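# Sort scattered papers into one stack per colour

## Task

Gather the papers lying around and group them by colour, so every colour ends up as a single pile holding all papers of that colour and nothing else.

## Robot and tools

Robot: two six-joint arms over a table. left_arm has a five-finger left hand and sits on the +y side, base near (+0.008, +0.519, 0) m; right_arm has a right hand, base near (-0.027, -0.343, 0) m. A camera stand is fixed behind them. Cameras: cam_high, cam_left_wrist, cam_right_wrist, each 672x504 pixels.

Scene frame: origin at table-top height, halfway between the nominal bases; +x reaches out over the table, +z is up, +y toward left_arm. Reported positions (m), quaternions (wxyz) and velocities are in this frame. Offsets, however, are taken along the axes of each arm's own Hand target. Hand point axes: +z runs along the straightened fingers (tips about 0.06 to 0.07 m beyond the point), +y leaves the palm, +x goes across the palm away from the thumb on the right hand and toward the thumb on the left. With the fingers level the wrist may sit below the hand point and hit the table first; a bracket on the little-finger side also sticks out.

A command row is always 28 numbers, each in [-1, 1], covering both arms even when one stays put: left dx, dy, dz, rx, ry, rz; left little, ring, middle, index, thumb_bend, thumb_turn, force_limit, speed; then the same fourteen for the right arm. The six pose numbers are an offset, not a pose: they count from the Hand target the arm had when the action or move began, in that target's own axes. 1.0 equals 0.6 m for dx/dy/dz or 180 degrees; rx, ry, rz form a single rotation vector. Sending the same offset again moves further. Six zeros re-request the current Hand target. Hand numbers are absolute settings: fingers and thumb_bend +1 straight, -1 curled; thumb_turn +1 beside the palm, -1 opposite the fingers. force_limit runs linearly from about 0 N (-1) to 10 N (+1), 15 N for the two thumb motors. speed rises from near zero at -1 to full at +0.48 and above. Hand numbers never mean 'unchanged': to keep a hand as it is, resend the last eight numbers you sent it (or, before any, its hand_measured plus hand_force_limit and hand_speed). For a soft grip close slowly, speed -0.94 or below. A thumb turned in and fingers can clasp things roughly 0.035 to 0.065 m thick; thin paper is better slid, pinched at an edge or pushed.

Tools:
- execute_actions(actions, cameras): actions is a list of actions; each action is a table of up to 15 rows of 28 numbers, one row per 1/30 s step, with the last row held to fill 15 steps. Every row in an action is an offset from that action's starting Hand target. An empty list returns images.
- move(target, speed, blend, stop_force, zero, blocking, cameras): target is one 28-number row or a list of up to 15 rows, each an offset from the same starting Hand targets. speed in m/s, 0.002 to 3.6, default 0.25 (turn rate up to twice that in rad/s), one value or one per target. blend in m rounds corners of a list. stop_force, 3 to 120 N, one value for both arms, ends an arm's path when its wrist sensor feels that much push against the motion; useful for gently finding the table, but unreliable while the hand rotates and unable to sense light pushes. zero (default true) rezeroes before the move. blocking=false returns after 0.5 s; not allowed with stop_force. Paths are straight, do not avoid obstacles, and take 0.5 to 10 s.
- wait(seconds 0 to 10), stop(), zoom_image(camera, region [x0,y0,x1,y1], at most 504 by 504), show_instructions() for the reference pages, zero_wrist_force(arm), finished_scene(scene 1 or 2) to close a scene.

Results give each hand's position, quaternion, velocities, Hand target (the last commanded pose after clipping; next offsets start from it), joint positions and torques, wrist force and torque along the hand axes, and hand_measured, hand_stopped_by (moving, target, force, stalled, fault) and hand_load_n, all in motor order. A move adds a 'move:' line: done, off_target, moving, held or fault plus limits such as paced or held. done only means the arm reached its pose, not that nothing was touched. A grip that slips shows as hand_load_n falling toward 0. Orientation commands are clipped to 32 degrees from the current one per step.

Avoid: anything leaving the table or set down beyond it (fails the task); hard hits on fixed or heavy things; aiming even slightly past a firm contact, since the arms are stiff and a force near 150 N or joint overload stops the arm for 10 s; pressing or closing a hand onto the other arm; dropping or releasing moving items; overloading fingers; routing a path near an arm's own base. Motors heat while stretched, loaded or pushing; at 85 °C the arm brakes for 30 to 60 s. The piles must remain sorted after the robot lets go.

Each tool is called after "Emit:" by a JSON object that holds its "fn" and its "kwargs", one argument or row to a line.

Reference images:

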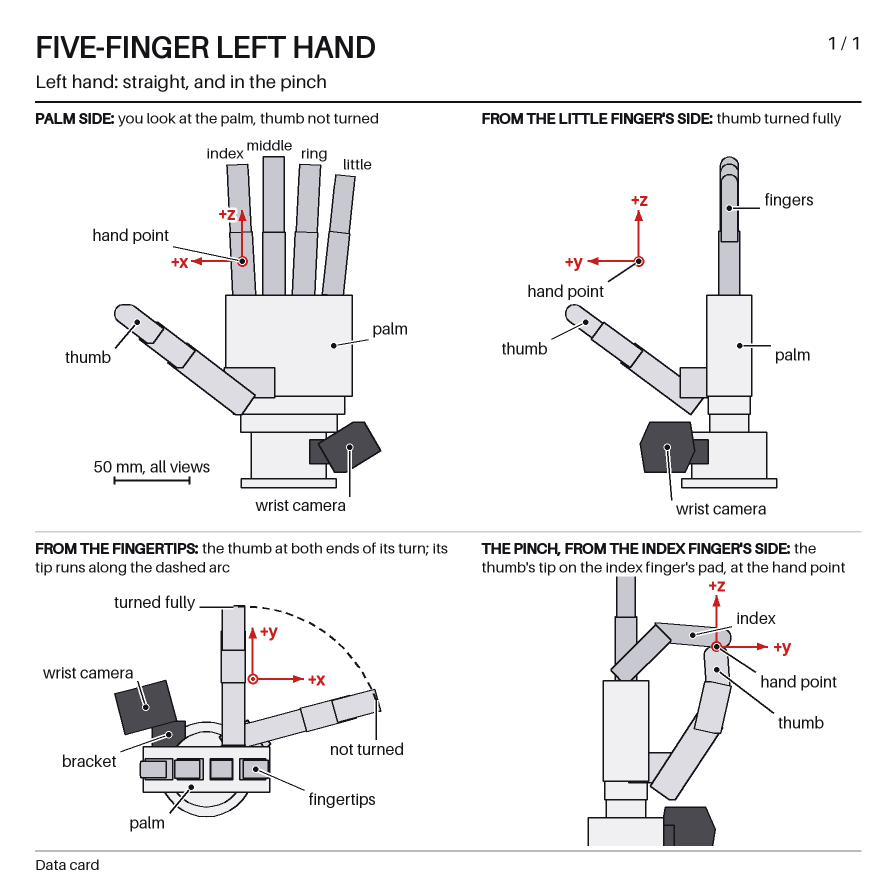

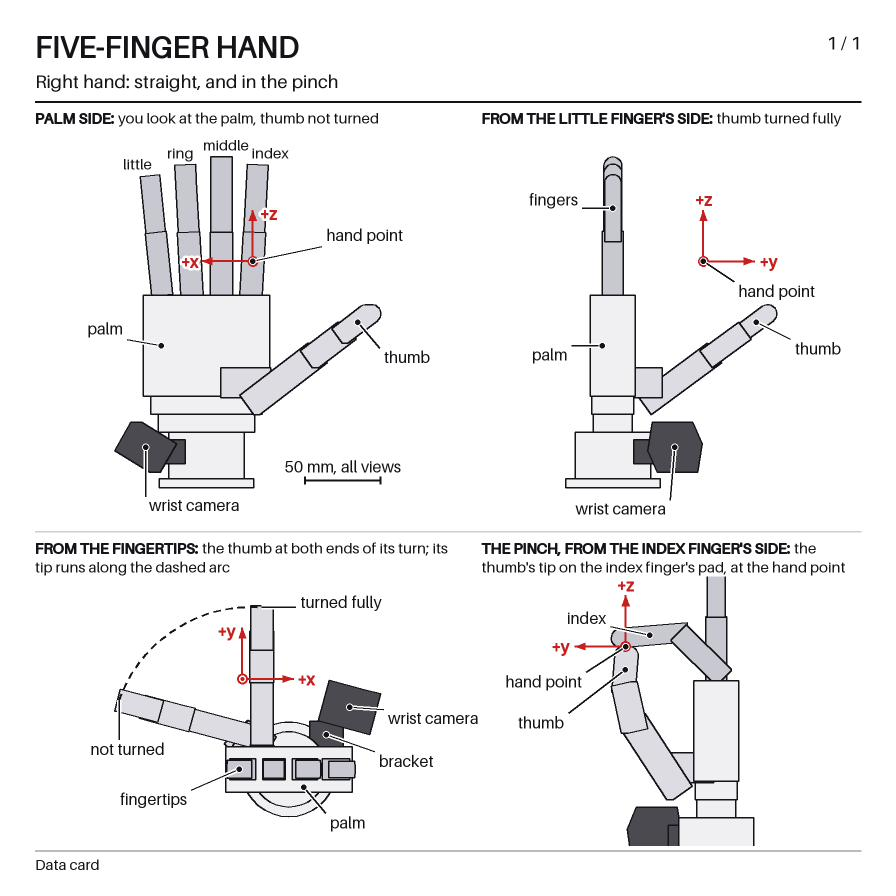

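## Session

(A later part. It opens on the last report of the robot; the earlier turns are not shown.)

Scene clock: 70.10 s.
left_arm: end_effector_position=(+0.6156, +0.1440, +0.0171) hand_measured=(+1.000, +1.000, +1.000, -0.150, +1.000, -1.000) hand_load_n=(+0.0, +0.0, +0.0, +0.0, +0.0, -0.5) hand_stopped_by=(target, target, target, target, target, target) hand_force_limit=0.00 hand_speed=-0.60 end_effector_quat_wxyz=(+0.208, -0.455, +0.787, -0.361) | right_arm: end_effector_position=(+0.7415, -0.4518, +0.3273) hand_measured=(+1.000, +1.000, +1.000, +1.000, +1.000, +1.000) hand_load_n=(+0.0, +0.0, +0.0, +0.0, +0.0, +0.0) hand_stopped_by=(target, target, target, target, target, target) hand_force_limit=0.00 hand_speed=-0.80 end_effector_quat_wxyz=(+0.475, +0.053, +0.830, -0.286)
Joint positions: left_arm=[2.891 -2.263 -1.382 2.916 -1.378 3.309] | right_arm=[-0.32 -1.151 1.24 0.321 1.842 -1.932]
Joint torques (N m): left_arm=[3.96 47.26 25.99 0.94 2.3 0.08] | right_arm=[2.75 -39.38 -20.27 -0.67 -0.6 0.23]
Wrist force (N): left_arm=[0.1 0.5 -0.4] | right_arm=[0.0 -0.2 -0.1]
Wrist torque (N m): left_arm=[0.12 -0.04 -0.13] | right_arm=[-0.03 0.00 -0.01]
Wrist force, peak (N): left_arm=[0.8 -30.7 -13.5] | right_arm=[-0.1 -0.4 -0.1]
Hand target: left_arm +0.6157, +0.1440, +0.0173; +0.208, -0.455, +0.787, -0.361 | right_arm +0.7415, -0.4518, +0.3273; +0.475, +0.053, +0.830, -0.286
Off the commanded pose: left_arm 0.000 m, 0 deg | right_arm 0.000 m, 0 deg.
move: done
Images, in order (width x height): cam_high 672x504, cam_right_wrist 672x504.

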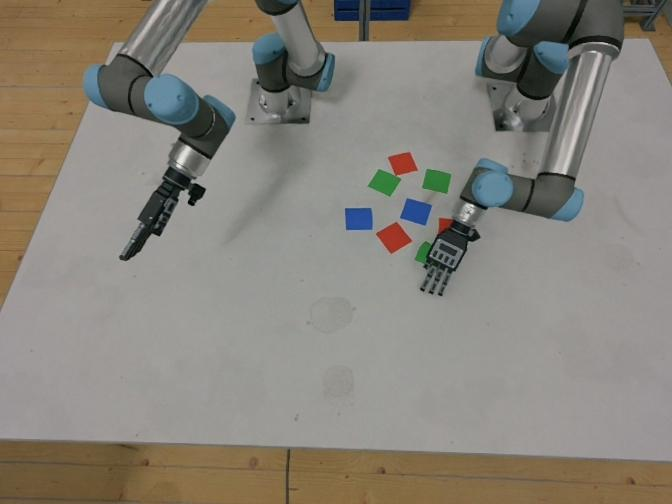

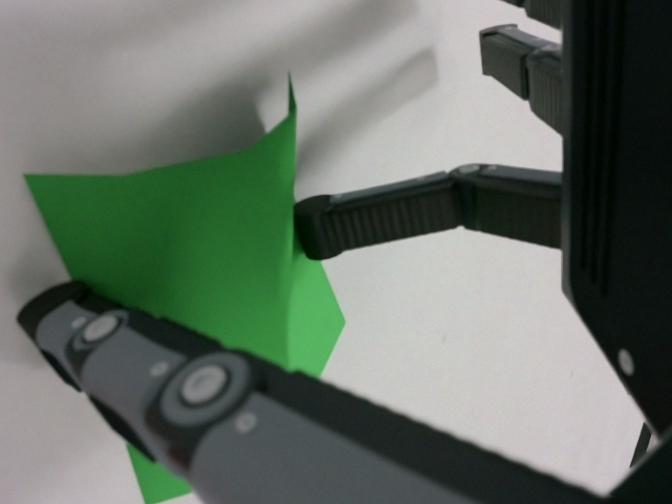

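Emit:
{"fn": "move", "kwargs": {
  "target": [
    [0,0,0,0,0,0,1,1,1,-0.15,0.5,-1,0,-0.6,0,0,0,0,0,0,1,1,1,1,1,1,0,-0.8]
  ],
  "cameras": ["cam_right_wrist"]
}}

Emit:
{"fn": "move", "kwargs": {
  "target": [
    [0,0,0,0,0,0,1,1,1,-0.15,0.2,-1,0,-0.6,0,0,0,0,0,0,1,1,1,1,1,1,0,-0.8]
  ],
  "cameras": ["cam_right_wrist"]
}}

Scene clock: 71.47 s.
left_arm: end_effector_position=(+0.6157, +0.1440, +0.0173) hand_measured=(+1.000, +1.000, +1.000, -0.150, +0.500, -1.000) hand_load_n=(+0.0, +0.0, +0.0, +0.0, -0.5, +0.0) hand_stopped_by=(target, target, target, target, target, target) hand_force_limit=0.00 hand_speed=-0.60 end_effector_quat_wxyz=(+0.208, -0.455, +0.787, -0.361) | right_arm: end_effector_position=(+0.7415, -0.4518, +0.3273) hand_measured=(+1.000, +1.000, +1.000, +1.000, +1.000, +1.000) hand_load_n=(+0.0, +0.0, +0.0, +0.0, +0.0, +0.0) hand_stopped_by=(target, target, target, target, target, target) hand_force_limit=0.00 hand_speed=-0.80 end_effector_quat_wxyz=(+0.475, +0.053, +0.830, -0.286)
Joint positions: left_arm=[2.891 -2.262 -1.382 2.916 -1.378 3.309] | right_arm=[-0.32 -1.151 1.24 0.321 1.842 -1.932]
Joint torques (N m): left_arm=[10.49 49.83 24.52 0.93 2.32 -1.85] | right_arm=[2.13 -38.49 -20.09 -0.6 -0.73 0.27]
Wrist force (N): left_arm=[0.2 0.5 -0.3] | right_arm=[-0.1 -0.1 0.0]
Wrist torque (N m): left_arm=[0.14 -0.04 -0.13] | right_arm=[-0.02 0.01 -0.01]
Wrist force, peak (N): left_arm=[0.2 0.3 -1.3] | right_arm=[-0.1 -0.5 -0.2]
Hand target: left_arm +0.6157, +0.1440, +0.0173; +0.208, -0.455, +0.787, -0.361 | right_arm +0.7415, -0.4518, +0.3273; +0.475, +0.053, +0.830, -0.286
Off the commanded pose: left_arm 0.000 m, 0 deg | right_arm 0.000 m, 0 deg.
move: done
Images, in order (width x height): cam_right_wrist 672x504.

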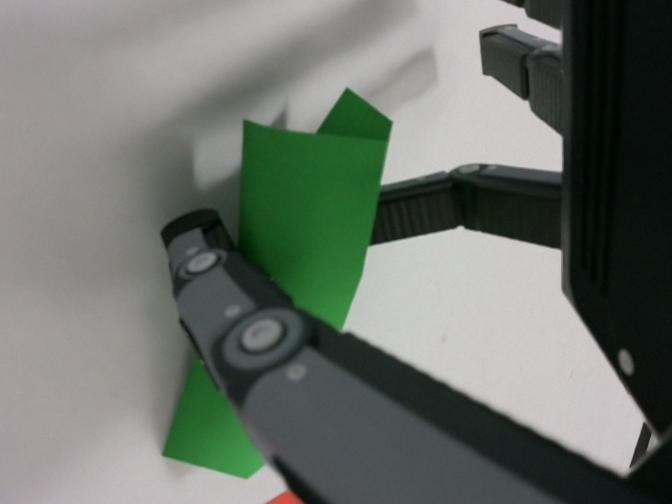

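Scene clock: 72.27 s.
left_arm: end_effector_position=(+0.6157, +0.1440, +0.0173) hand_measured=(+1.000, +1.000, +1.000, -0.150, +0.200, -1.000) hand_load_n=(+0.0, +0.0, +0.0, +0.0, +0.0, +0.0) hand_stopped_by=(target, target, target, target, target, target) hand_force_limit=0.00 hand_speed=-0.60 end_effector_quat_wxyz=(+0.208, -0.455, +0.787, -0.361) | right_arm: end_effector_position=(+0.7415, -0.4518, +0.3273) hand_measured=(+1.000, +1.000, +1.000, +1.000, +1.000, +1.000) hand_load_n=(+0.0, +0.0, +0.0, +0.0, +0.0, +0.0) hand_stopped_by=(target, target, target, target, target, target) hand_force_limit=0.00 hand_speed=-0.80 end_effector_quat_wxyz=(+0.475, +0.053, +0.830, -0.286)
Joint positions: left_arm=[2.891 -2.262 -1.382 2.916 -1.378 3.309] | right_arm=[-0.32 -1.151 1.24 0.321 1.842 -1.932]
Joint torques (N m): left_arm=[9.61 49.69 22.83 0.77 2.24 -1.88] | right_arm=[2.63 -39.43 -21.16 -0.75 -0.77 0.15]
Wrist force (N): left_arm=[0.1 0.6 -0.3] | right_arm=[0.1 -0.2 -0.1]
Wrist torque (N m): left_arm=[0.15 -0.03 -0.14] | right_arm=[-0.03 -0.01 0.00]
Wrist force, peak (N): left_arm=[0.2 0.7 -0.4] | right_arm=[0.1 -0.2 -0.4]
Hand target: left_arm +0.6157, +0.1440, +0.0173; +0.208, -0.455, +0.787, -0.361 | right_arm +0.7415, -0.4518, +0.3273; +0.475, +0.053, +0.830, -0.286
Off the commanded pose: left_arm 0.000 m, 0 deg | right_arm 0.000 m, 0 deg.
move: done
Images, in order (width x height): cam_right_wrist 672x504.

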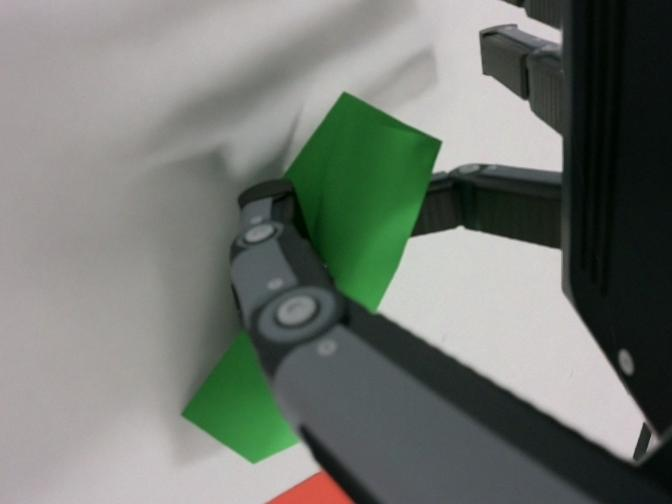

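Emit:
{"fn": "move", "kwargs": {
  "target": [
    [0,0,0,0,0,0,1,1,1,-0.15,-0.1,-1,-0.2,-0.7,0,0,0,0,0,0,1,1,1,1,1,1,0,-0.8]
  ],
  "cameras": ["cam_right_wrist"]
}}

Scene clock: 73.30 s.
left_arm: end_effector_position=(+0.6157, +0.1440, +0.0173) hand_measured=(+1.000, +1.000, +1.000, -0.150, -0.100, -1.000) hand_load_n=(+0.0, +0.0, +0.0, +0.0, +0.0, +0.0) hand_stopped_by=(target, target, target, target, target, target) hand_force_limit=-0.20 hand_speed=-0.70 end_effector_quat_wxyz=(+0.208, -0.455, +0.787, -0.361) | right_arm: end_effector_position=(+0.7415, -0.4518, +0.3273) hand_measured=(+1.000, +1.000, +1.000, +1.000, +1.000, +1.000) hand_load_n=(+0.0, +0.0, +0.0, +0.0, +0.0, +0.0) hand_stopped_by=(target, target, target, target, target, target) hand_force_limit=0.00 hand_speed=-0.80 end_effector_quat_wxyz=(+0.475, +0.053, +0.830, -0.286)
Joint positions: left_arm=[2.891 -2.262 -1.382 2.916 -1.378 3.309] | right_arm=[-0.32 -1.151 1.24 0.321 1.842 -1.932]
Joint torques (N m): left_arm=[10.32 49.35 21.26 0.48 2.26 -1.81] | right_arm=[0.81 -40.48 -20.93 -0.87 -0.8 0.34]
Wrist force (N): left_arm=[0.3 0.6 -0.3] | right_arm=[0.0 -0.2 -0.1]
Wrist torque (N m): left_arm=[0.12 -0.06 -0.12] | right_arm=[-0.03 0.00 0.00]
Wrist force, peak (N): left_arm=[0.3 1.0 -0.3] | right_arm=[0.1 -0.3 -0.2]
Hand target: left_arm +0.6157, +0.1440, +0.0173; +0.208, -0.455, +0.787, -0.361 | right_arm +0.7415, -0.4518, +0.3273; +0.475, +0.053, +0.830, -0.286
Off the commanded pose: left_arm 0.000 m, 0 deg | right_arm 0.000 m, 0 deg.
move: done
Images, in order (width x height): cam_right_wrist 672x504.

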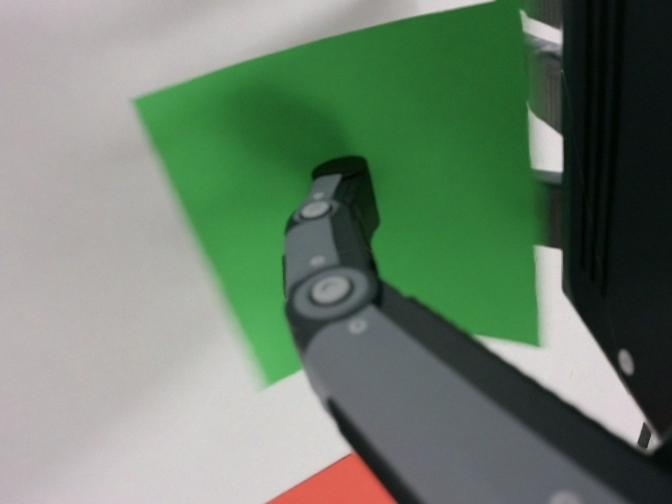

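Emit:
{"fn": "wait", "kwargs": {
  "seconds": 0.5,
  "cameras": ["cam_right_wrist","cam_high"]
}}

Emit:
{"fn": "zoom_image", "kwargs": {
  "camera": "cam_right_wrist",
  "region": [100, 0, 600, 400]
}}

Emit:
{"fn": "zoom_image", "kwargs": {
  "camera": "cam_high",
  "region": [360, 180, 480, 300]
}}

Scene clock: 74.00 s.
left_arm: end_effector_position=(+0.6157, +0.1440, +0.0173) hand_measured=(+1.000, +1.000, +1.000, -0.150, -0.100, -1.000) hand_load_n=(+0.0, -0.5, +0.0, +0.0, +0.0, +0.0) hand_stopped_by=(target, target, target, target, target, target) hand_force_limit=-0.20 hand_speed=-0.70 end_effector_quat_wxyz=(+0.208, -0.455, +0.787, -0.361) | right_arm: end_effector_position=(+0.7415, -0.4518, +0.3273) hand_measured=(+1.000, +1.000, +1.000, +1.000, +1.000, +1.000) hand_load_n=(+0.5, +0.0, +0.0, +0.0, +0.0, +0.0) hand_stopped_by=(target, target, target, target, target, target) hand_force_limit=0.00 hand_speed=-0.80 end_effector_quat_wxyz=(+0.475, +0.053, +0.830, -0.286)
Joint positions: left_arm=[2.891 -2.262 -1.382 2.916 -1.378 3.309] | right_arm=[-0.32 -1.151 1.24 0.321 1.842 -1.932]
Joint torques (N m): left_arm=[9.29 49.53 20.18 0.23 2.29 -1.77] | right_arm=[2 -39.74 -19.53 -0.88 -0.72 0.45]
Wrist force (N): left_arm=[0.2 0.6 -0.2] | right_arm=[0.0 -0.2 -0.1]
Wrist torque (N m): left_arm=[0.13 -0.04 -0.12] | right_arm=[-0.03 0.00 -0.01]
Wrist force, peak (N): left_arm=[0.1 0.9 -0.4] | right_arm=[-0.2 -0.4 -0.1]
Hand target: left_arm +0.6157, +0.1440, +0.0173; +0.208, -0.455, +0.787, -0.361 | right_arm +0.7415, -0.4518, +0.3273; +0.475, +0.053, +0.830, -0.286
Off the commanded pose: left_arm 0.000 m, 0 deg | right_arm 0.000 m, 0 deg.
wait: 0.50 s; at rest from the start
Images, in order (width x height): cam_high 672x504, cam_right_wrist 672x504.

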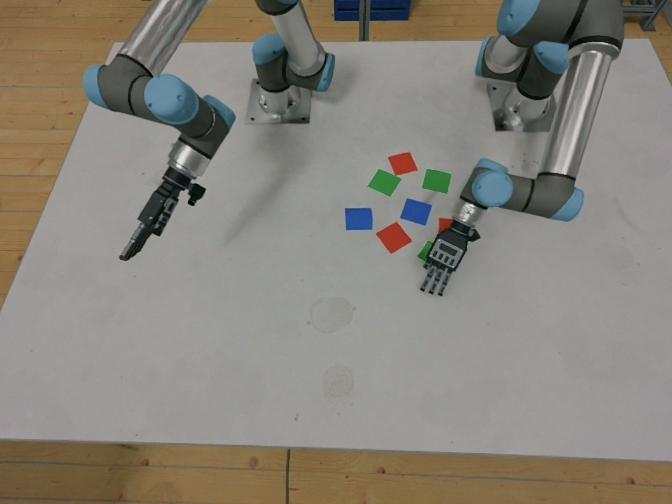

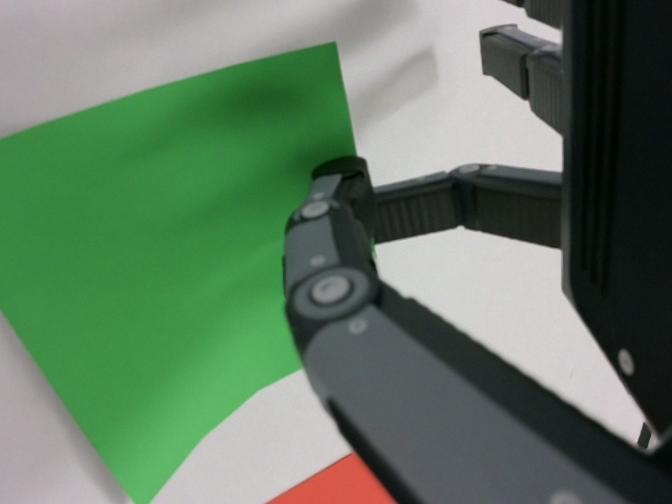

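Scaled by 1.008 from the camera's 672x504 image, which has a finer 960x720 frame.

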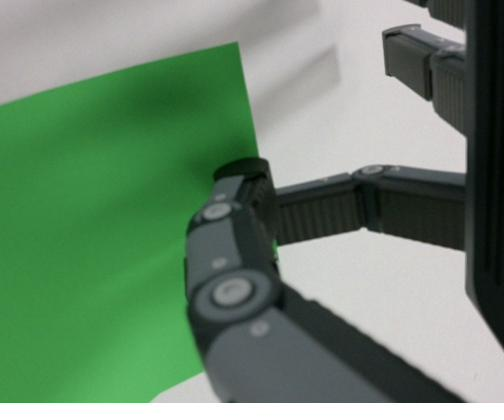

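Scaled by 4.200 from the camera's 672x504 image, which has a finer 960x720 frame.

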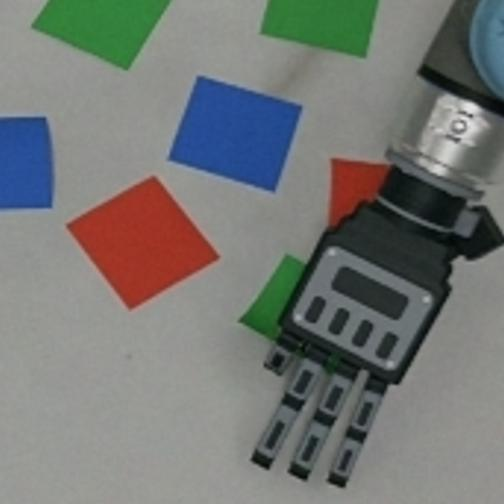

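Emit:
{"fn": "move", "kwargs": {
  "target": [
    [0,-0.05,-0.044,0,0,0,1,1,1,-0.15,-0.1,-1,-0.2,-0.7,0,0,0,0,0,0,1,1,1,1,1,1,0,-0.8],
    [0,-0.05,-0.044,0,0,0,1,1,1,0.6,1,-1,-0.2,0,0,0,0,0,0,0,1,1,1,1,1,1,0,-0.8]
  ],
  "speed": 0.1,
  "cameras": ["cam_right_wrist","cam_high"]
}}

Emit:
{"fn": "zoom_image", "kwargs": {
  "camera": "cam_high",
  "region": [360, 180, 480, 300]
}}

Scene clock: 76.33 s.
left_arm: end_effector_position=(+0.6154, +0.1442, +0.0572) hand_measured=(+1.000, +1.000, +1.000, +0.600, +1.000, -1.000) hand_load_n=(+0.0, +0.0, +0.0, +0.0, +0.0, +0.0) hand_stopped_by=(target, target, target, target, target, target) hand_force_limit=-0.20 hand_speed=0.00 end_effector_quat_wxyz=(+0.208, -0.455, +0.787, -0.361) | right_arm: end_effector_position=(+0.7415, -0.4518, +0.3273) hand_measured=(+1.000, +1.000, +1.000, +1.000, +1.000, +1.000) hand_load_n=(+0.0, +0.0, +0.0, +0.0, +0.0, +0.0) hand_stopped_by=(target, target, target, target, target, target) hand_force_limit=0.00 hand_speed=-0.80 end_effector_quat_wxyz=(+0.475, +0.053, +0.830, -0.286)
Joint positions: left_arm=[2.892 -2.219 -1.345 2.835 -1.378 3.309] | right_arm=[-0.32 -1.151 1.24 0.321 1.842 -1.932]
Joint torques (N m): left_arm=[8.7 35.66 14.18 -1.98 2.26 3.07] | right_arm=[1.83 -40.06 -20.92 -0.65 -0.69 0.41]
Wrist force (N): left_arm=[0.3 0.6 0.0] | right_arm=[0.0 -0.1 -0.1]
Wrist torque (N m): left_arm=[0.12 -0.05 -0.12] | right_arm=[-0.02 0.01 -0.01]
Wrist force, peak (N): left_arm=[0.1 1.6 0.3] | right_arm=[0.0 -0.4 -0.3]
Hand target: left_arm +0.6154, +0.1442, +0.0572; +0.208, -0.455, +0.787, -0.361 | right_arm +0.7415, -0.4518, +0.3273; +0.475, +0.053, +0.830, -0.286
Off the commanded pose: left_arm 0.000 m, 0 deg | right_arm 0.000 m, 0 deg.
move: done
Images, in order (width x height): cam_high 672x504, cam_right_wrist 672x504.

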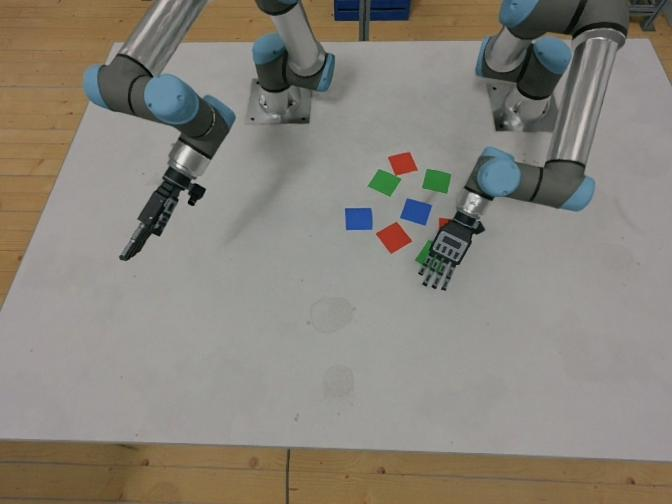

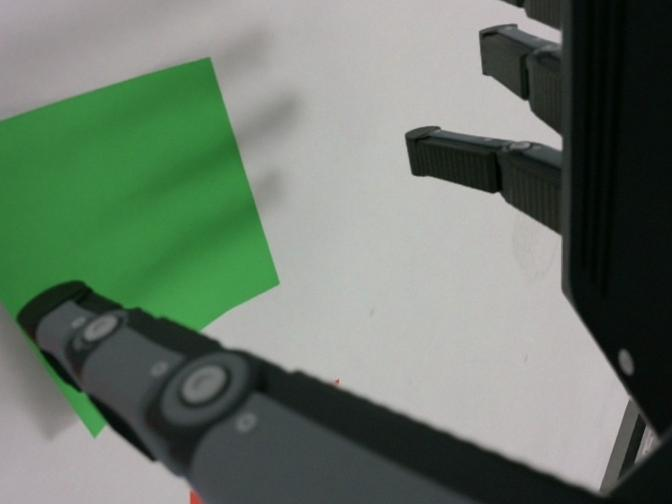

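Scaled by 4.200 from the camera's 672x504 image, which has a finer 960x720 frame.

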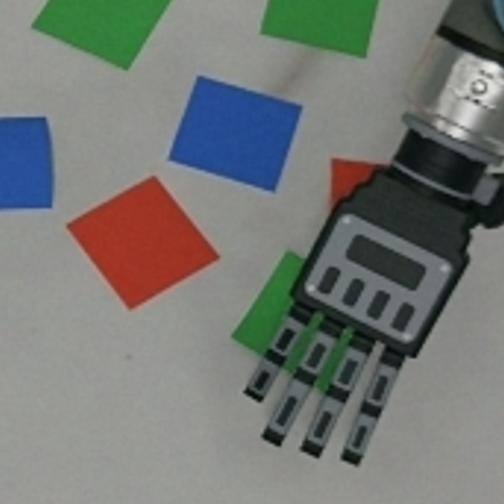

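Emit:
{"fn": "move", "kwargs": {
  "target": [0,0.068,0.0106,0.0044,0,0,1,1,1,0.6,1,-1,0,-0.2,0,0,0,0,0,0,1,1,1,1,1,1,0,-0.8],
  "speed": 0.08,
  "cameras": ["cam_right_wrist"]
}}

Emit:
{"fn": "move", "kwargs": {
  "target": [0,0.0102,0.0086,0,0,0,1,1,1,0.6,1,-1,0,-0.2,0,0,0,0,0,0,1,1,1,1,1,1,0,-0.8],
  "speed": 0.006,
  "stop_force": 3,
  "cameras": ["cam_right_wrist"]
}}

Scene clock: 77.80 s.
left_arm: end_effector_position=(+0.5965, +0.1551, +0.0223) hand_measured=(+1.000, +1.000, +1.000, +0.600, +1.000, -1.000) hand_load_n=(+0.0, +0.0, -0.5, +0.0, +0.0, +0.0) hand_stopped_by=(target, target, target, target, target, target) hand_force_limit=0.00 hand_speed=-0.20 end_effector_quat_wxyz=(+0.211, -0.454, +0.785, -0.366) | right_arm: end_effector_position=(+0.7415, -0.4518, +0.3273) hand_measured=(+1.000, +1.000, +1.000, +1.000, +1.000, +1.000) hand_load_n=(+0.0, +0.0, +0.0, +0.0, +0.0, +0.0) hand_stopped_by=(target, target, target, target, target, target) hand_force_limit=0.00 hand_speed=-0.80 end_effector_quat_wxyz=(+0.475, +0.053, +0.830, -0.286)
Joint positions: left_arm=[2.904 -2.203 -1.477 2.963 -1.367 3.315] | right_arm=[-0.32 -1.151 1.24 0.321 1.842 -1.932]
Joint torques (N m): left_arm=[-9.79 37.3 17.39 -1.03 -1.46 0.04] | right_arm=[2.69 -39.73 -19.77 -0.82 -0.46 0.13]
Wrist force (N): left_arm=[0.2 0.5 -0.4] | right_arm=[0.0 -0.2 -0.1]
Wrist torque (N m): left_arm=[0.09 -0.04 -0.10] | right_arm=[-0.03 0.00 -0.01]
Wrist force, peak (N): left_arm=[0.4 1.5 -0.1] | right_arm=[0.1 -0.4 0.0]
Hand target: left_arm +0.5964, +0.1551, +0.0222; +0.211, -0.454, +0.785, -0.366 | right_arm +0.7415, -0.4518, +0.3273; +0.475, +0.053, +0.830, -0.286
Off the commanded pose: left_arm 0.000 m, 0 deg | right_arm 0.000 m, 0 deg.
move: done
Images, in order (width x height): cam_right_wrist 672x504.

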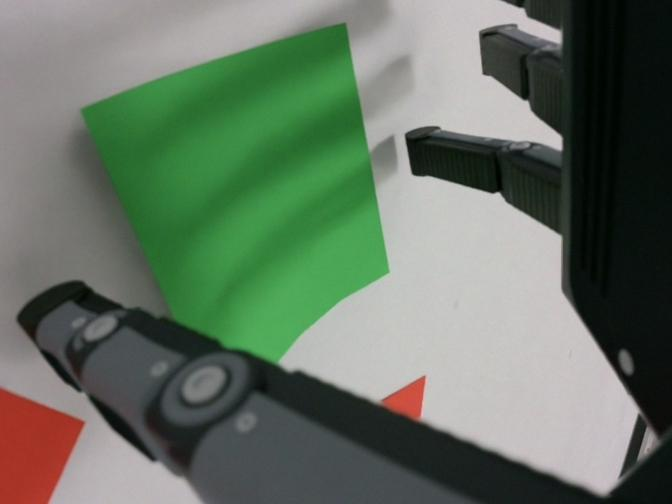

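Scene clock: 79.63 s.
left_arm: end_effector_position=(+0.5964, +0.1551, +0.0175) hand_measured=(+1.000, +1.000, +1.000, +0.600, +1.000, -1.000) hand_load_n=(+0.0, +0.0, +0.0, +0.0, +0.5, +0.0) hand_stopped_by=(target, target, target, target, target, target) hand_force_limit=0.00 hand_speed=-0.20 end_effector_quat_wxyz=(+0.211, -0.454, +0.785, -0.366) | right_arm: end_effector_position=(+0.7415, -0.4518, +0.3273) hand_measured=(+1.000, +1.000, +1.000, +1.000, +1.000, +1.000) hand_load_n=(+0.0, +0.0, +0.0, +0.0, +0.0, +0.0) hand_stopped_by=(target, target, target, target, target, target) hand_force_limit=0.00 hand_speed=-0.80 end_effector_quat_wxyz=(+0.475, +0.053, +0.830, -0.286)
Joint positions: left_arm=[2.903 -2.209 -1.481 2.973 -1.367 3.315] | right_arm=[-0.32 -1.151 1.24 0.321 1.842 -1.932]
Joint torques (N m): left_arm=[-9.9 44.19 23.43 -2.08 -1.98 -1.92] | right_arm=[1.29 -39.64 -19.58 -0.46 -0.74 0.31]
Wrist force (N): left_arm=[0.4 -3.8 -3.6] | right_arm=[0.1 -0.4 0.1]
Wrist torque (N m): left_arm=[-0.28 -0.09 -0.04] | right_arm=[-0.07 -0.01 -0.01]
Wrist force, peak (N): left_arm=[0.8 -7.2 -5.7] | right_arm=[0.0 -0.4 0.0]
Hand target: left_arm +0.5965, +0.1551, +0.0175; +0.211, -0.454, +0.785, -0.366 (not the last commanded pose) | right_arm +0.7415, -0.4518, +0.3273; +0.475, +0.053, +0.830, -0.286
Off the commanded pose: left_arm 0.003 m, 0 deg | right_arm 0.000 m, 0 deg.
move: contact (left_arm)
Images, in order (width x height): cam_right_wrist 672x504.

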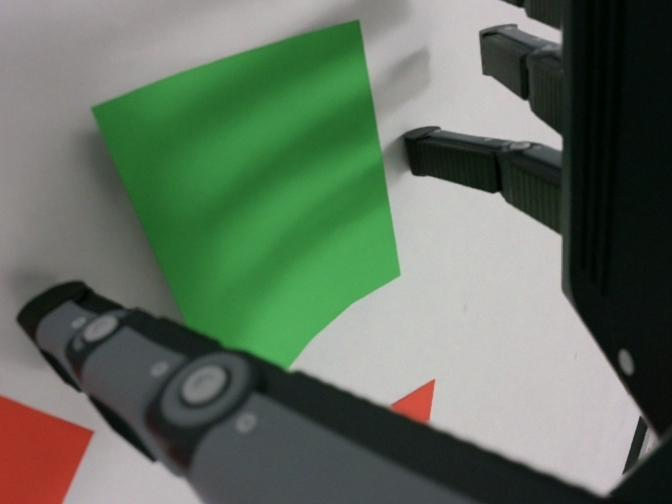

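Emit:
{"fn": "move", "kwargs": {
  "target": [
    [0,-0.0054,0.0020,0.0111,0,0,1,1,1,0.6,1,-1,0,-0.2,0,0,0,0,0,0,1,1,1,1,1,1,0,-0.8],
    [0,-0.0054,0.0020,0.0111,0,0,1,1,1,0.43,1,-1,0,-0.4,0,0,0,0,0,0,1,1,1,1,1,1,0,-0.8],
    [0,-0.0068,0.0007,0.0178,0,0,1,1,1,0.43,1,-1,0,-0.4,0,0,0,0,0,0,1,1,1,1,1,1,0,-0.8],
    [0,-0.0068,0.0007,0.0178,0,0,1,1,1,0.11,1,-1,0,-0.4,0,0,0,0,0,0,1,1,1,1,1,1,0,-0.8]
  ],
  "speed": 0.05,
  "cameras": ["cam_right_wrist"]
}}

Scene clock: 82.40 s.
left_arm: end_effector_position=(+0.5990, +0.1536, +0.0204) hand_measured=(+1.000, +1.000, +1.000, +0.110, +1.000, -1.000) hand_load_n=(+0.0, +0.0, +0.0, +0.0, +1.0, +0.0) hand_stopped_by=(target, target, target, target, target, target) hand_force_limit=0.00 hand_speed=-0.40 end_effector_quat_wxyz=(+0.224, -0.448, +0.774, -0.388) | right_arm: end_effector_position=(+0.7415, -0.4518, +0.3273) hand_measured=(+1.000, +1.000, +1.000, +1.000, +1.000, +1.000) hand_load_n=(+0.0, +0.0, +0.0, +0.0, -0.5, +0.0) hand_stopped_by=(target, target, target, target, target, target) hand_force_limit=0.00 hand_speed=-0.80 end_effector_quat_wxyz=(+0.475, +0.053, +0.830, -0.286)
Joint positions: left_arm=[2.908 -2.186 -1.528 3.054 -1.354 3.306] | right_arm=[-0.32 -1.151 1.24 0.321 1.842 -1.932]
Joint torques (N m): left_arm=[1.43 30.17 23.73 -1.38 -2.02 1.11] | right_arm=[2.64 -38.21 -20.07 -0.7 -0.7 0.24]
Wrist force (N): left_arm=[0.8 -4.3 -6.8] | right_arm=[0.2 -0.2 -0.2]
Wrist torque (N m): left_arm=[-0.44 -0.18 0.07] | right_arm=[-0.02 -0.02 0.00]
Wrist force, peak (N): left_arm=[1.1 -5.5 -10.9] | right_arm=[0.0 -0.5 0.0]
Hand target: left_arm +0.5990, +0.1536, +0.0204; +0.224, -0.448, +0.774, -0.388 | right_arm +0.7415, -0.4518, +0.3273; +0.475, +0.053, +0.830, -0.286
Off the commanded pose: left_arm 0.000 m, 0 deg | right_arm 0.000 m, 0 deg.
move: done
Images, in order (width x height): cam_right_wrist 672x504.

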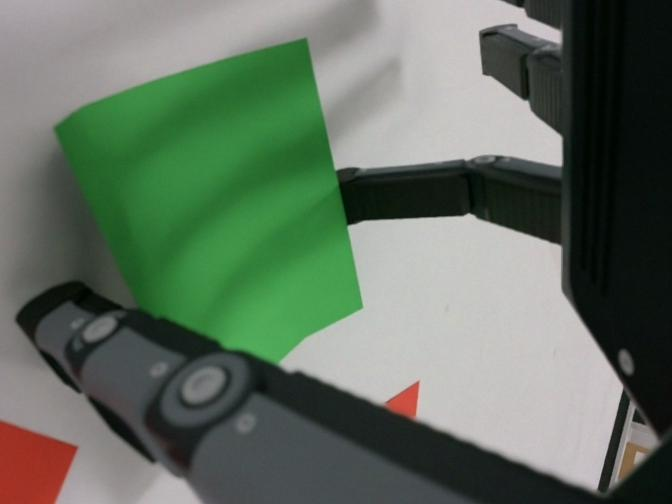

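Emit:
{"fn": "move", "kwargs": {
  "target": [
    [0,0.0013,0.0008,-0.0089,0,0,1,1,1,0.11,1,-1,0,-0.6,0,0,0,0,0,0,1,1,1,1,1,1,0,-0.8],
    [0,0.0013,0.0008,-0.0089,0,0,1,1,1,-0.05,1,-1,0,-0.6,0,0,0,0,0,0,1,1,1,1,1,1,0,-0.8]
  ],
  "speed": 0.05,
  "cameras": ["cam_right_wrist"]
}}

Emit:
{"fn": "zoom_image", "kwargs": {
  "camera": "cam_right_wrist",
  "region": [0, 0, 500, 400]
}}

Scene clock: 83.83 s.
left_arm: end_effector_position=(+0.5989, +0.1536, +0.0194) hand_measured=(+1.000, +1.000, +1.000, +0.080, +1.000, -1.000) hand_load_n=(+0.0, +0.0, +0.0, +5.0, +0.0, +0.0) hand_stopped_by=(target, target, target, force, target, target) hand_force_limit=0.00 hand_speed=-0.60 end_effector_quat_wxyz=(+0.217, -0.451, +0.779, -0.377) | right_arm: end_effector_position=(+0.7415, -0.4518, +0.3273) hand_measured=(+1.000, +1.000, +1.000, +1.000, +1.000, +1.000) hand_load_n=(+0.0, +0.0, +0.0, +0.0, +0.0, +0.0) hand_stopped_by=(target, target, target, target, target, target) hand_force_limit=0.00 hand_speed=-0.80 end_effector_quat_wxyz=(+0.475, +0.053, +0.830, -0.286)
Joint positions: left_arm=[2.905 -2.199 -1.499 3.01 -1.361 3.31] | right_arm=[-0.32 -1.151 1.24 0.321 1.842 -1.932]
Joint torques (N m): left_arm=[-1.14 27.49 -6.06 -6.67 1.33 0.61] | right_arm=[0.94 -39.02 -20.15 -0.92 -0.79 0.34]
Wrist force (N): left_arm=[-0.2 -29.8 -11.7] | right_arm=[-0.1 -0.3 -0.1]
Wrist torque (N m): left_arm=[0.22 -0.08 0.04] | right_arm=[-0.04 0.02 -0.01]
Wrist force, peak (N): left_arm=[0.5 -31.9 -19.1] | right_arm=[0.0 -0.4 0.0]
Hand target: left_arm +0.5989, +0.1536, +0.0194; +0.217, -0.451, +0.779, -0.377 | right_arm +0.7415, -0.4518, +0.3273; +0.475, +0.053, +0.830, -0.286
Off the commanded pose: left_arm 0.000 m, 0 deg | right_arm 0.000 m, 0 deg.
move: done
Images, in order (width x height): cam_right_wrist 672x504.

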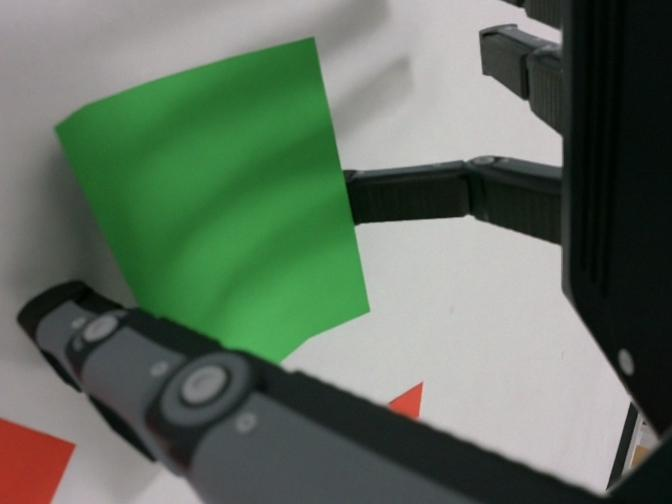

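Scaled by 1.008 from the camera's 672x504 image, which has a finer 960x720 frame.

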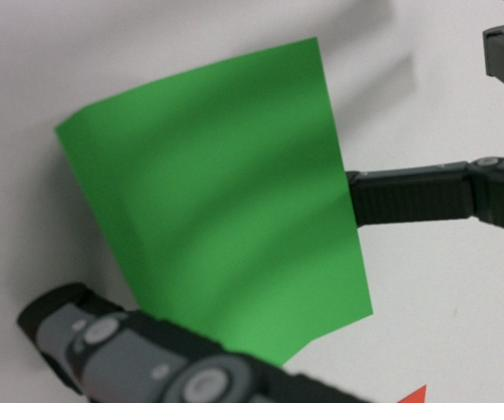

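Emit:
{"fn": "move", "kwargs": {
  "target": [
    [0,-0.0015,-0.0013,0,0,0,1,1,1,0.0,1,-1,0,-0.6,0,0,0,0,0,0,1,1,1,1,1,1,0,-0.8],
    [0,-0.0015,-0.0013,0,0,0,1,1,1,-0.15,1,-1,0,-0.5,0,0,0,0,0,0,1,1,1,1,1,1,0,-0.8]
  ],
  "speed": 0.05,
  "cameras": ["cam_right_wrist"]
}}

Emit:
{"fn": "zoom_image", "kwargs": {
  "camera": "cam_right_wrist",
  "region": [0, 0, 500, 400]
}}

Scene clock: 85.23 s.
left_arm: end_effector_position=(+0.5989, +0.1537, +0.0206) hand_measured=(+1.000, +1.000, +1.000, -0.150, +1.000, -1.000) hand_load_n=(+0.0, +0.0, +0.0, +0.0, +0.0, +0.0) hand_stopped_by=(target, target, target, target, target, target) hand_force_limit=0.00 hand_speed=-0.50 end_effector_quat_wxyz=(+0.217, -0.451, +0.779, -0.377) | right_arm: end_effector_position=(+0.7415, -0.4518, +0.3273) hand_measured=(+1.000, +1.000, +1.000, +1.000, +1.000, +1.000) hand_load_n=(+0.0, +0.0, +0.0, +0.0, +0.0, +0.0) hand_stopped_by=(target, target, target, target, target, target) hand_force_limit=0.00 hand_speed=-0.80 end_effector_quat_wxyz=(+0.475, +0.053, +0.830, -0.286)
Joint positions: left_arm=[2.905 -2.198 -1.498 3.008 -1.361 3.31] | right_arm=[-0.32 -1.151 1.24 0.321 1.842 -1.932]
Joint torques (N m): left_arm=[10.04 47.74 24.79 -0.1 2.1 -1.47] | right_arm=[1.69 -39.11 -19.02 -0.74 -0.75 0.21]
Wrist force (N): left_arm=[0.8 -0.4 -0.4] | right_arm=[0.1 -0.2 -0.2]
Wrist torque (N m): left_arm=[-0.04 -0.11 -0.04] | right_arm=[-0.03 -0.01 -0.01]
Wrist force, peak (N): left_arm=[0.0 -29.8 -11.7] | right_arm=[0.1 -0.4 0.0]
Hand target: left_arm +0.5989, +0.1537, +0.0206; +0.217, -0.451, +0.779, -0.377 | right_arm +0.7415, -0.4518, +0.3273; +0.475, +0.053, +0.830, -0.286
Off the commanded pose: left_arm 0.000 m, 0 deg | right_arm 0.000 m, 0 deg.
move: done
Images, in order (width x height): cam_right_wrist 672x504.

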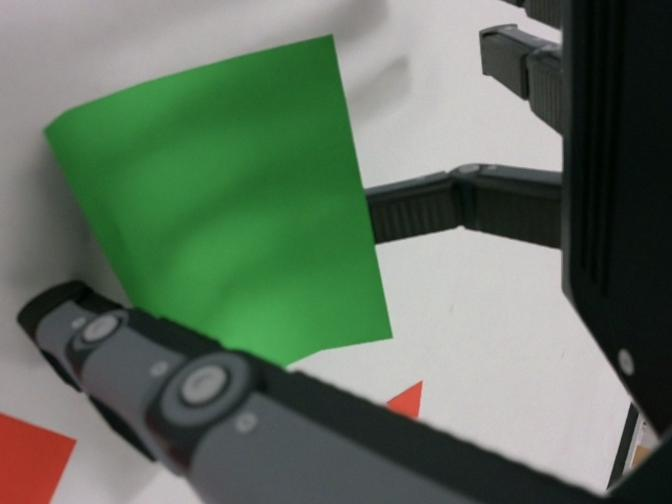

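Scaled by 1.008 from the camera's 672x504 image, which has a finer 960x720 frame.

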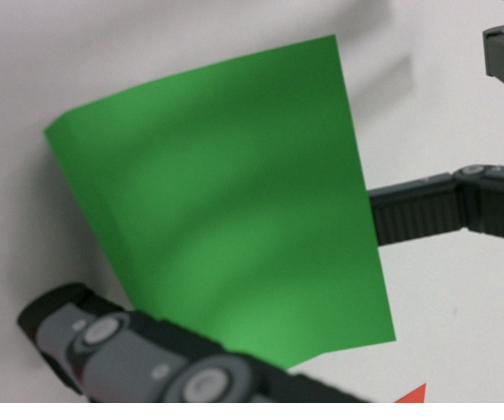

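Emit:
{"fn": "move", "kwargs": {
  "target": [
    [0,0,0,0,0,0,1,1,1,-0.15,1,0.2,0,0,0,0,0,0,0,0,1,1,1,1,1,1,0,-0.8]
  ],
  "cameras": ["cam_right_wrist"]
}}

Emit:
{"fn": "move", "kwargs": {
  "target": [
    [0,0,0,0,0,0,1,1,1,-0.15,0.3,0.2,0,0,0,0,0,0,0,0,1,1,1,1,1,1,0,-0.8]
  ],
  "cameras": ["cam_right_wrist"]
}}

Scene clock: 86.53 s.
left_arm: end_effector_position=(+0.5989, +0.1537, +0.0206) hand_measured=(+1.000, +1.000, +1.000, -0.150, +1.000, +0.200) hand_load_n=(+0.0, +0.0, +0.0, +0.0, +0.5, +0.0) hand_stopped_by=(target, target, target, target, target, target) hand_force_limit=0.00 hand_speed=0.00 end_effector_quat_wxyz=(+0.217, -0.451, +0.779, -0.377) | right_arm: end_effector_position=(+0.7415, -0.4518, +0.3273) hand_measured=(+1.000, +1.000, +1.000, +1.000, +1.000, +1.000) hand_load_n=(+0.0, +0.0, +0.0, +0.0, +0.0, +0.0) hand_stopped_by=(target, target, target, target, target, target) hand_force_limit=0.00 hand_speed=-0.80 end_effector_quat_wxyz=(+0.475, +0.053, +0.830, -0.286)
Joint positions: left_arm=[2.905 -2.198 -1.498 3.008 -1.361 3.31] | right_arm=[-0.32 -1.151 1.24 0.321 1.842 -1.932]
Joint torques (N m): left_arm=[9.96 46.57 21.39 1.06 2.07 -1.55] | right_arm=[2.03 -40.26 -19.4 -0.96 -0.71 0.59]
Wrist force (N): left_arm=[0.7 -0.3 -0.4] | right_arm=[0.0 -0.2 -0.2]
Wrist torque (N m): left_arm=[-0.03 -0.11 -0.04] | right_arm=[-0.03 0.00 -0.01]
Wrist force, peak (N): left_arm=[1.0 -0.5 -0.3] | right_arm=[-0.1 -0.3 -0.2]
Hand target: left_arm +0.5989, +0.1537, +0.0206; +0.217, -0.451, +0.779, -0.377 | right_arm +0.7415, -0.4518, +0.3273; +0.475, +0.053, +0.830, -0.286
Off the commanded pose: left_arm 0.000 m, 0 deg | right_arm 0.000 m, 0 deg.
move: done
Images, in order (width x height): cam_right_wrist 672x504.

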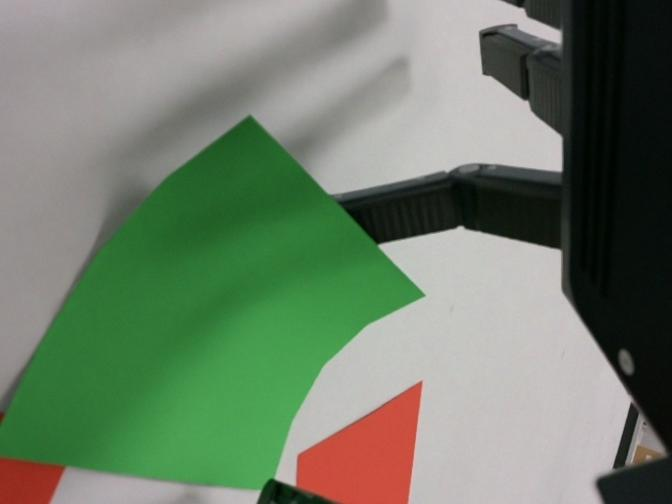

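Scene clock: 87.30 s.
left_arm: end_effector_position=(+0.5989, +0.1537, +0.0206) hand_measured=(+1.000, +1.000, +1.000, -0.150, +0.300, +0.200) hand_load_n=(+0.0, +0.0, +0.0, +0.0, +0.0, +0.0) hand_stopped_by=(target, target, target, target, target, target) hand_force_limit=0.00 hand_speed=0.00 end_effector_quat_wxyz=(+0.217, -0.451, +0.779, -0.377) | right_arm: end_effector_position=(+0.7415, -0.4518, +0.3273) hand_measured=(+1.000, +1.000, +1.000, +1.000, +1.000, +1.000) hand_load_n=(+0.0, +0.0, +0.0, +0.0, +0.0, +0.0) hand_stopped_by=(target, target, target, target, target, target) hand_force_limit=0.00 hand_speed=-0.80 end_effector_quat_wxyz=(+0.475, +0.053, +0.830, -0.286)
Joint positions: left_arm=[2.905 -2.198 -1.498 3.008 -1.361 3.31] | right_arm=[-0.32 -1.151 1.24 0.321 1.842 -1.932]
Joint torques (N m): left_arm=[9.37 47.08 20.72 0.99 2.06 -1.52] | right_arm=[1.79 -39.05 -20.58 -0.8 -0.66 0.13]
Wrist force (N): left_arm=[0.9 -0.6 -0.4] | right_arm=[0.0 -0.4 -0.1]
Wrist torque (N m): left_arm=[-0.06 -0.14 -0.02] | right_arm=[-0.06 0.00 -0.01]
Wrist force, peak (N): left_arm=[0.9 -0.6 -0.4] | right_arm=[0.0 -0.4 -0.1]
Hand target: left_arm +0.5989, +0.1537, +0.0206; +0.217, -0.451, +0.779, -0.377 | right_arm +0.7415, -0.4518, +0.3273; +0.475, +0.053, +0.830, -0.286
Off the commanded pose: left_arm 0.000 m, 0 deg | right_arm 0.000 m, 0 deg.
move: done
Images, in order (width x height): cam_right_wrist 672x504.

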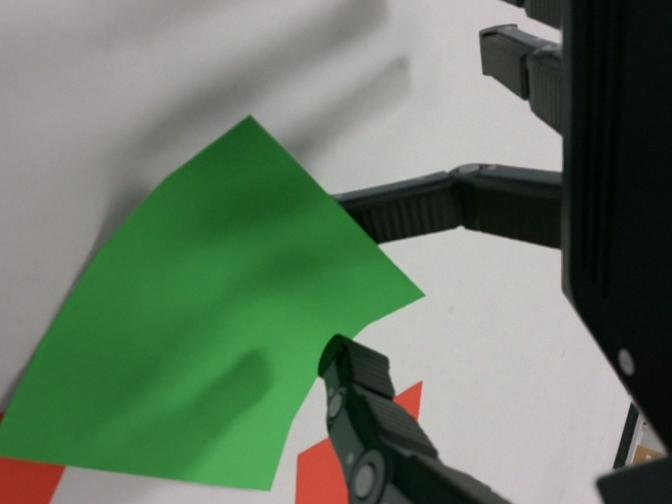

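Emit:
{"fn": "move", "kwargs": {
  "target": [
    [0,0,0,0,0,0,1,1,1,-0.15,0.3,-1,0,-0.2,0,0,0,0,0,0,1,1,1,1,1,1,0,-0.8]
  ],
  "cameras": ["cam_right_wrist"]
}}

Emit:
{"fn": "move", "kwargs": {
  "target": [
    [0,0,0,0,0,0,1,1,1,-0.15,-0.1,-1,-0.2,-0.7,0,0,0,0,0,0,1,1,1,1,1,1,0,-0.8]
  ],
  "cameras": ["cam_right_wrist"]
}}

Scene clock: 90.03 s.
left_arm: end_effector_position=(+0.5989, +0.1537, +0.0206) hand_measured=(+1.000, +1.000, +1.000, -0.150, +0.300, -1.000) hand_load_n=(+0.0, +0.0, +0.0, +0.0, +0.0, +0.0) hand_stopped_by=(target, target, target, target, target, target) hand_force_limit=0.00 hand_speed=-0.20 end_effector_quat_wxyz=(+0.217, -0.451, +0.779, -0.377) | right_arm: end_effector_position=(+0.7415, -0.4518, +0.3273) hand_measured=(+1.000, +1.000, +1.000, +1.000, +1.000, +1.000) hand_load_n=(+0.0, +0.5, +0.0, +0.0, +0.0, +0.0) hand_stopped_by=(target, target, target, target, target, target) hand_force_limit=0.00 hand_speed=-0.80 end_effector_quat_wxyz=(+0.475, +0.053, +0.830, -0.286)
Joint positions: left_arm=[2.905 -2.198 -1.498 3.008 -1.361 3.31] | right_arm=[-0.32 -1.151 1.24 0.321 1.842 -1.932]
Joint torques (N m): left_arm=[8.61 46.39 15.86 1.03 2.07 -1.43] | right_arm=[2.33 -39.45 -19.37 -0.79 -0.76 0.16]
Wrist force (N): left_arm=[0.9 -0.4 0.0] | right_arm=[-0.2 -0.2 0.1]
Wrist torque (N m): left_arm=[-0.06 -0.12 -0.04] | right_arm=[-0.04 0.03 -0.02]
Wrist force, peak (N): left_arm=[1.1 -0.6 -0.4] | right_arm=[0.0 -0.5 -0.1]
Hand target: left_arm +0.5989, +0.1537, +0.0206; +0.217, -0.451, +0.779, -0.377 | right_arm +0.7415, -0.4518, +0.3273; +0.475, +0.053, +0.830, -0.286
Off the commanded pose: left_arm 0.000 m, 0 deg | right_arm 0.000 m, 0 deg.
move: done
Images, in order (width x height): cam_right_wrist 672x504.

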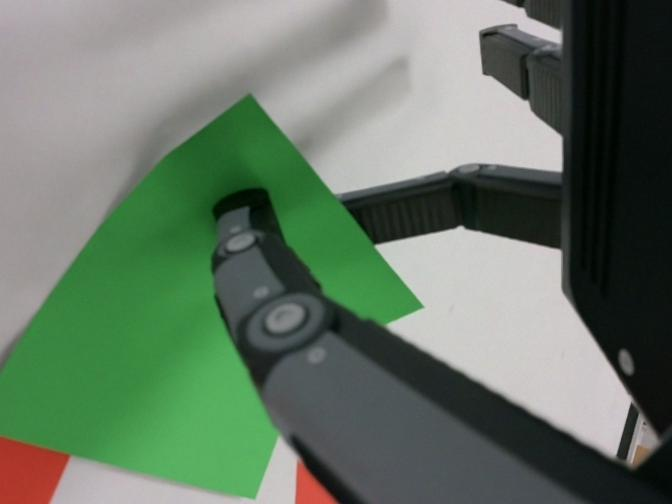

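Scene clock: 91.23 s.
left_arm: end_effector_position=(+0.5989, +0.1537, +0.0206) hand_measured=(+1.000, +1.000, +1.000, -0.150, -0.100, -1.000) hand_load_n=(+0.0, +0.0, +0.0, +0.0, +0.0, +0.0) hand_stopped_by=(target, target, target, target, target, target) hand_force_limit=-0.20 hand_speed=-0.70 end_effector_quat_wxyz=(+0.217, -0.451, +0.779, -0.377) | right_arm: end_effector_position=(+0.7415, -0.4518, +0.3273) hand_measured=(+1.000, +1.000, +1.000, +1.000, +1.000, +1.000) hand_load_n=(+0.0, +0.0, +0.0, +0.0, +0.0, +0.0) hand_stopped_by=(target, target, target, target, target, target) hand_force_limit=0.00 hand_speed=-0.80 end_effector_quat_wxyz=(+0.475, +0.053, +0.830, -0.286)
Joint positions: left_arm=[2.905 -2.198 -1.498 3.008 -1.361 3.31] | right_arm=[-0.32 -1.151 1.24 0.321 1.842 -1.932]
Joint torques (N m): left_arm=[8.29 45.95 13.09 1.01 2.05 -1.49] | right_arm=[2.38 -38.8 -19.62 -0.66 -0.73 0.17]
Wrist force (N): left_arm=[0.8 -0.3 -0.4] | right_arm=[-0.1 -0.3 -0.1]
Wrist torque (N m): left_arm=[-0.04 -0.12 -0.04] | right_arm=[-0.06 0.02 -0.02]
Wrist force, peak (N): left_arm=[1.0 -0.2 -0.8] | right_arm=[0.0 -0.5 0.0]
Hand target: left_arm +0.5989, +0.1537, +0.0206; +0.217, -0.451, +0.779, -0.377 | right_arm +0.7415, -0.4518, +0.3273; +0.475, +0.053, +0.830, -0.286
Off the commanded pose: left_arm 0.000 m, 0 deg | right_arm 0.000 m, 0 deg.
move: done
Images, in order (width x height): cam_right_wrist 672x504.

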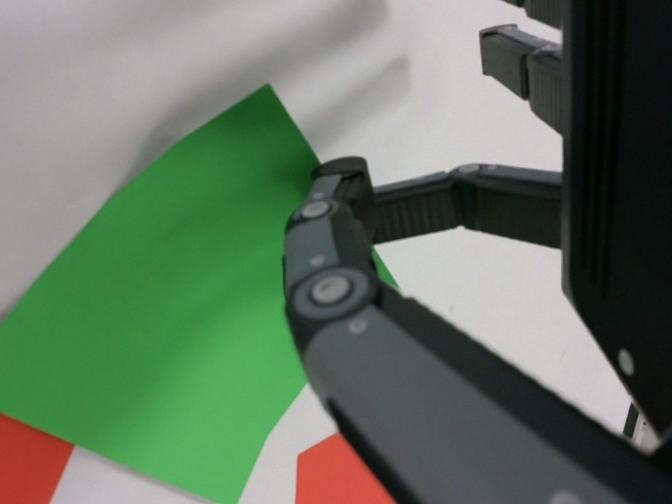

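Emit:
{"fn": "move", "kwargs": {
  "target": [
    [0,0,0,0,0,0,1,1,1,-0.5,-0.1,-1,-0.2,-0.6,0,0,0,0,0,0,1,1,1,1,1,1,0,-0.8]
  ],
  "cameras": ["cam_right_wrist"]
}}

Scene clock: 91.87 s.
left_arm: end_effector_position=(+0.5989, +0.1537, +0.0206) hand_measured=(+1.000, +1.000, +1.000, -0.252, -0.100, -1.000) hand_load_n=(+0.0, +0.0, +0.0, +6.5, +1.0, -5.0) hand_stopped_by=(target, target, target, force, target, target) hand_force_limit=-0.20 hand_speed=-0.60 end_effector_quat_wxyz=(+0.217, -0.451, +0.779, -0.377) | right_arm: end_effector_position=(+0.7415, -0.4518, +0.3273) hand_measured=(+1.000, +1.000, +1.000, +1.000, +1.000, +1.000) hand_load_n=(+0.0, +0.0, +0.0, +0.0, +0.0, +0.0) hand_stopped_by=(target, target, target, target, target, target) hand_force_limit=0.00 hand_speed=-0.80 end_effector_quat_wxyz=(+0.475, +0.053, +0.830, -0.286)
Joint positions: left_arm=[2.905 -2.198 -1.498 3.008 -1.361 3.31] | right_arm=[-0.32 -1.151 1.24 0.321 1.842 -1.932]
Joint torques (N m): left_arm=[8.08 46.25 12.77 1 1.99 -1.52] | right_arm=[2.43 -38.55 -19.83 -0.79 -0.86 0.38]
Wrist force (N): left_arm=[0.8 -0.5 -0.5] | right_arm=[-0.1 -0.2 0.0]
Wrist torque (N m): left_arm=[-0.05 -0.12 -0.04] | right_arm=[-0.04 0.01 -0.01]
Wrist force, peak (N): left_arm=[1.0 -0.5 -0.2] | right_arm=[0.0 -0.4 -0.1]
Hand target: left_arm +0.5989, +0.1537, +0.0206; +0.217, -0.451, +0.779, -0.377 | right_arm +0.7415, -0.4518, +0.3273; +0.475, +0.053, +0.830, -0.286
Off the commanded pose: left_arm 0.000 m, 0 deg | right_arm 0.000 m, 0 deg.
move: done
Images, in order (width x height): cam_right_wrist 672x504.

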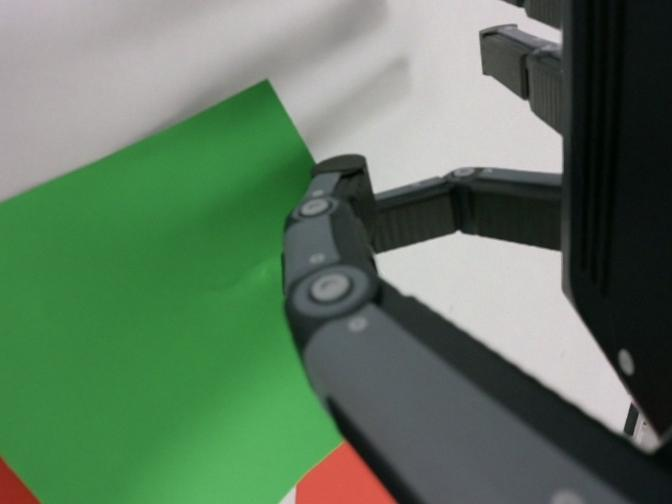

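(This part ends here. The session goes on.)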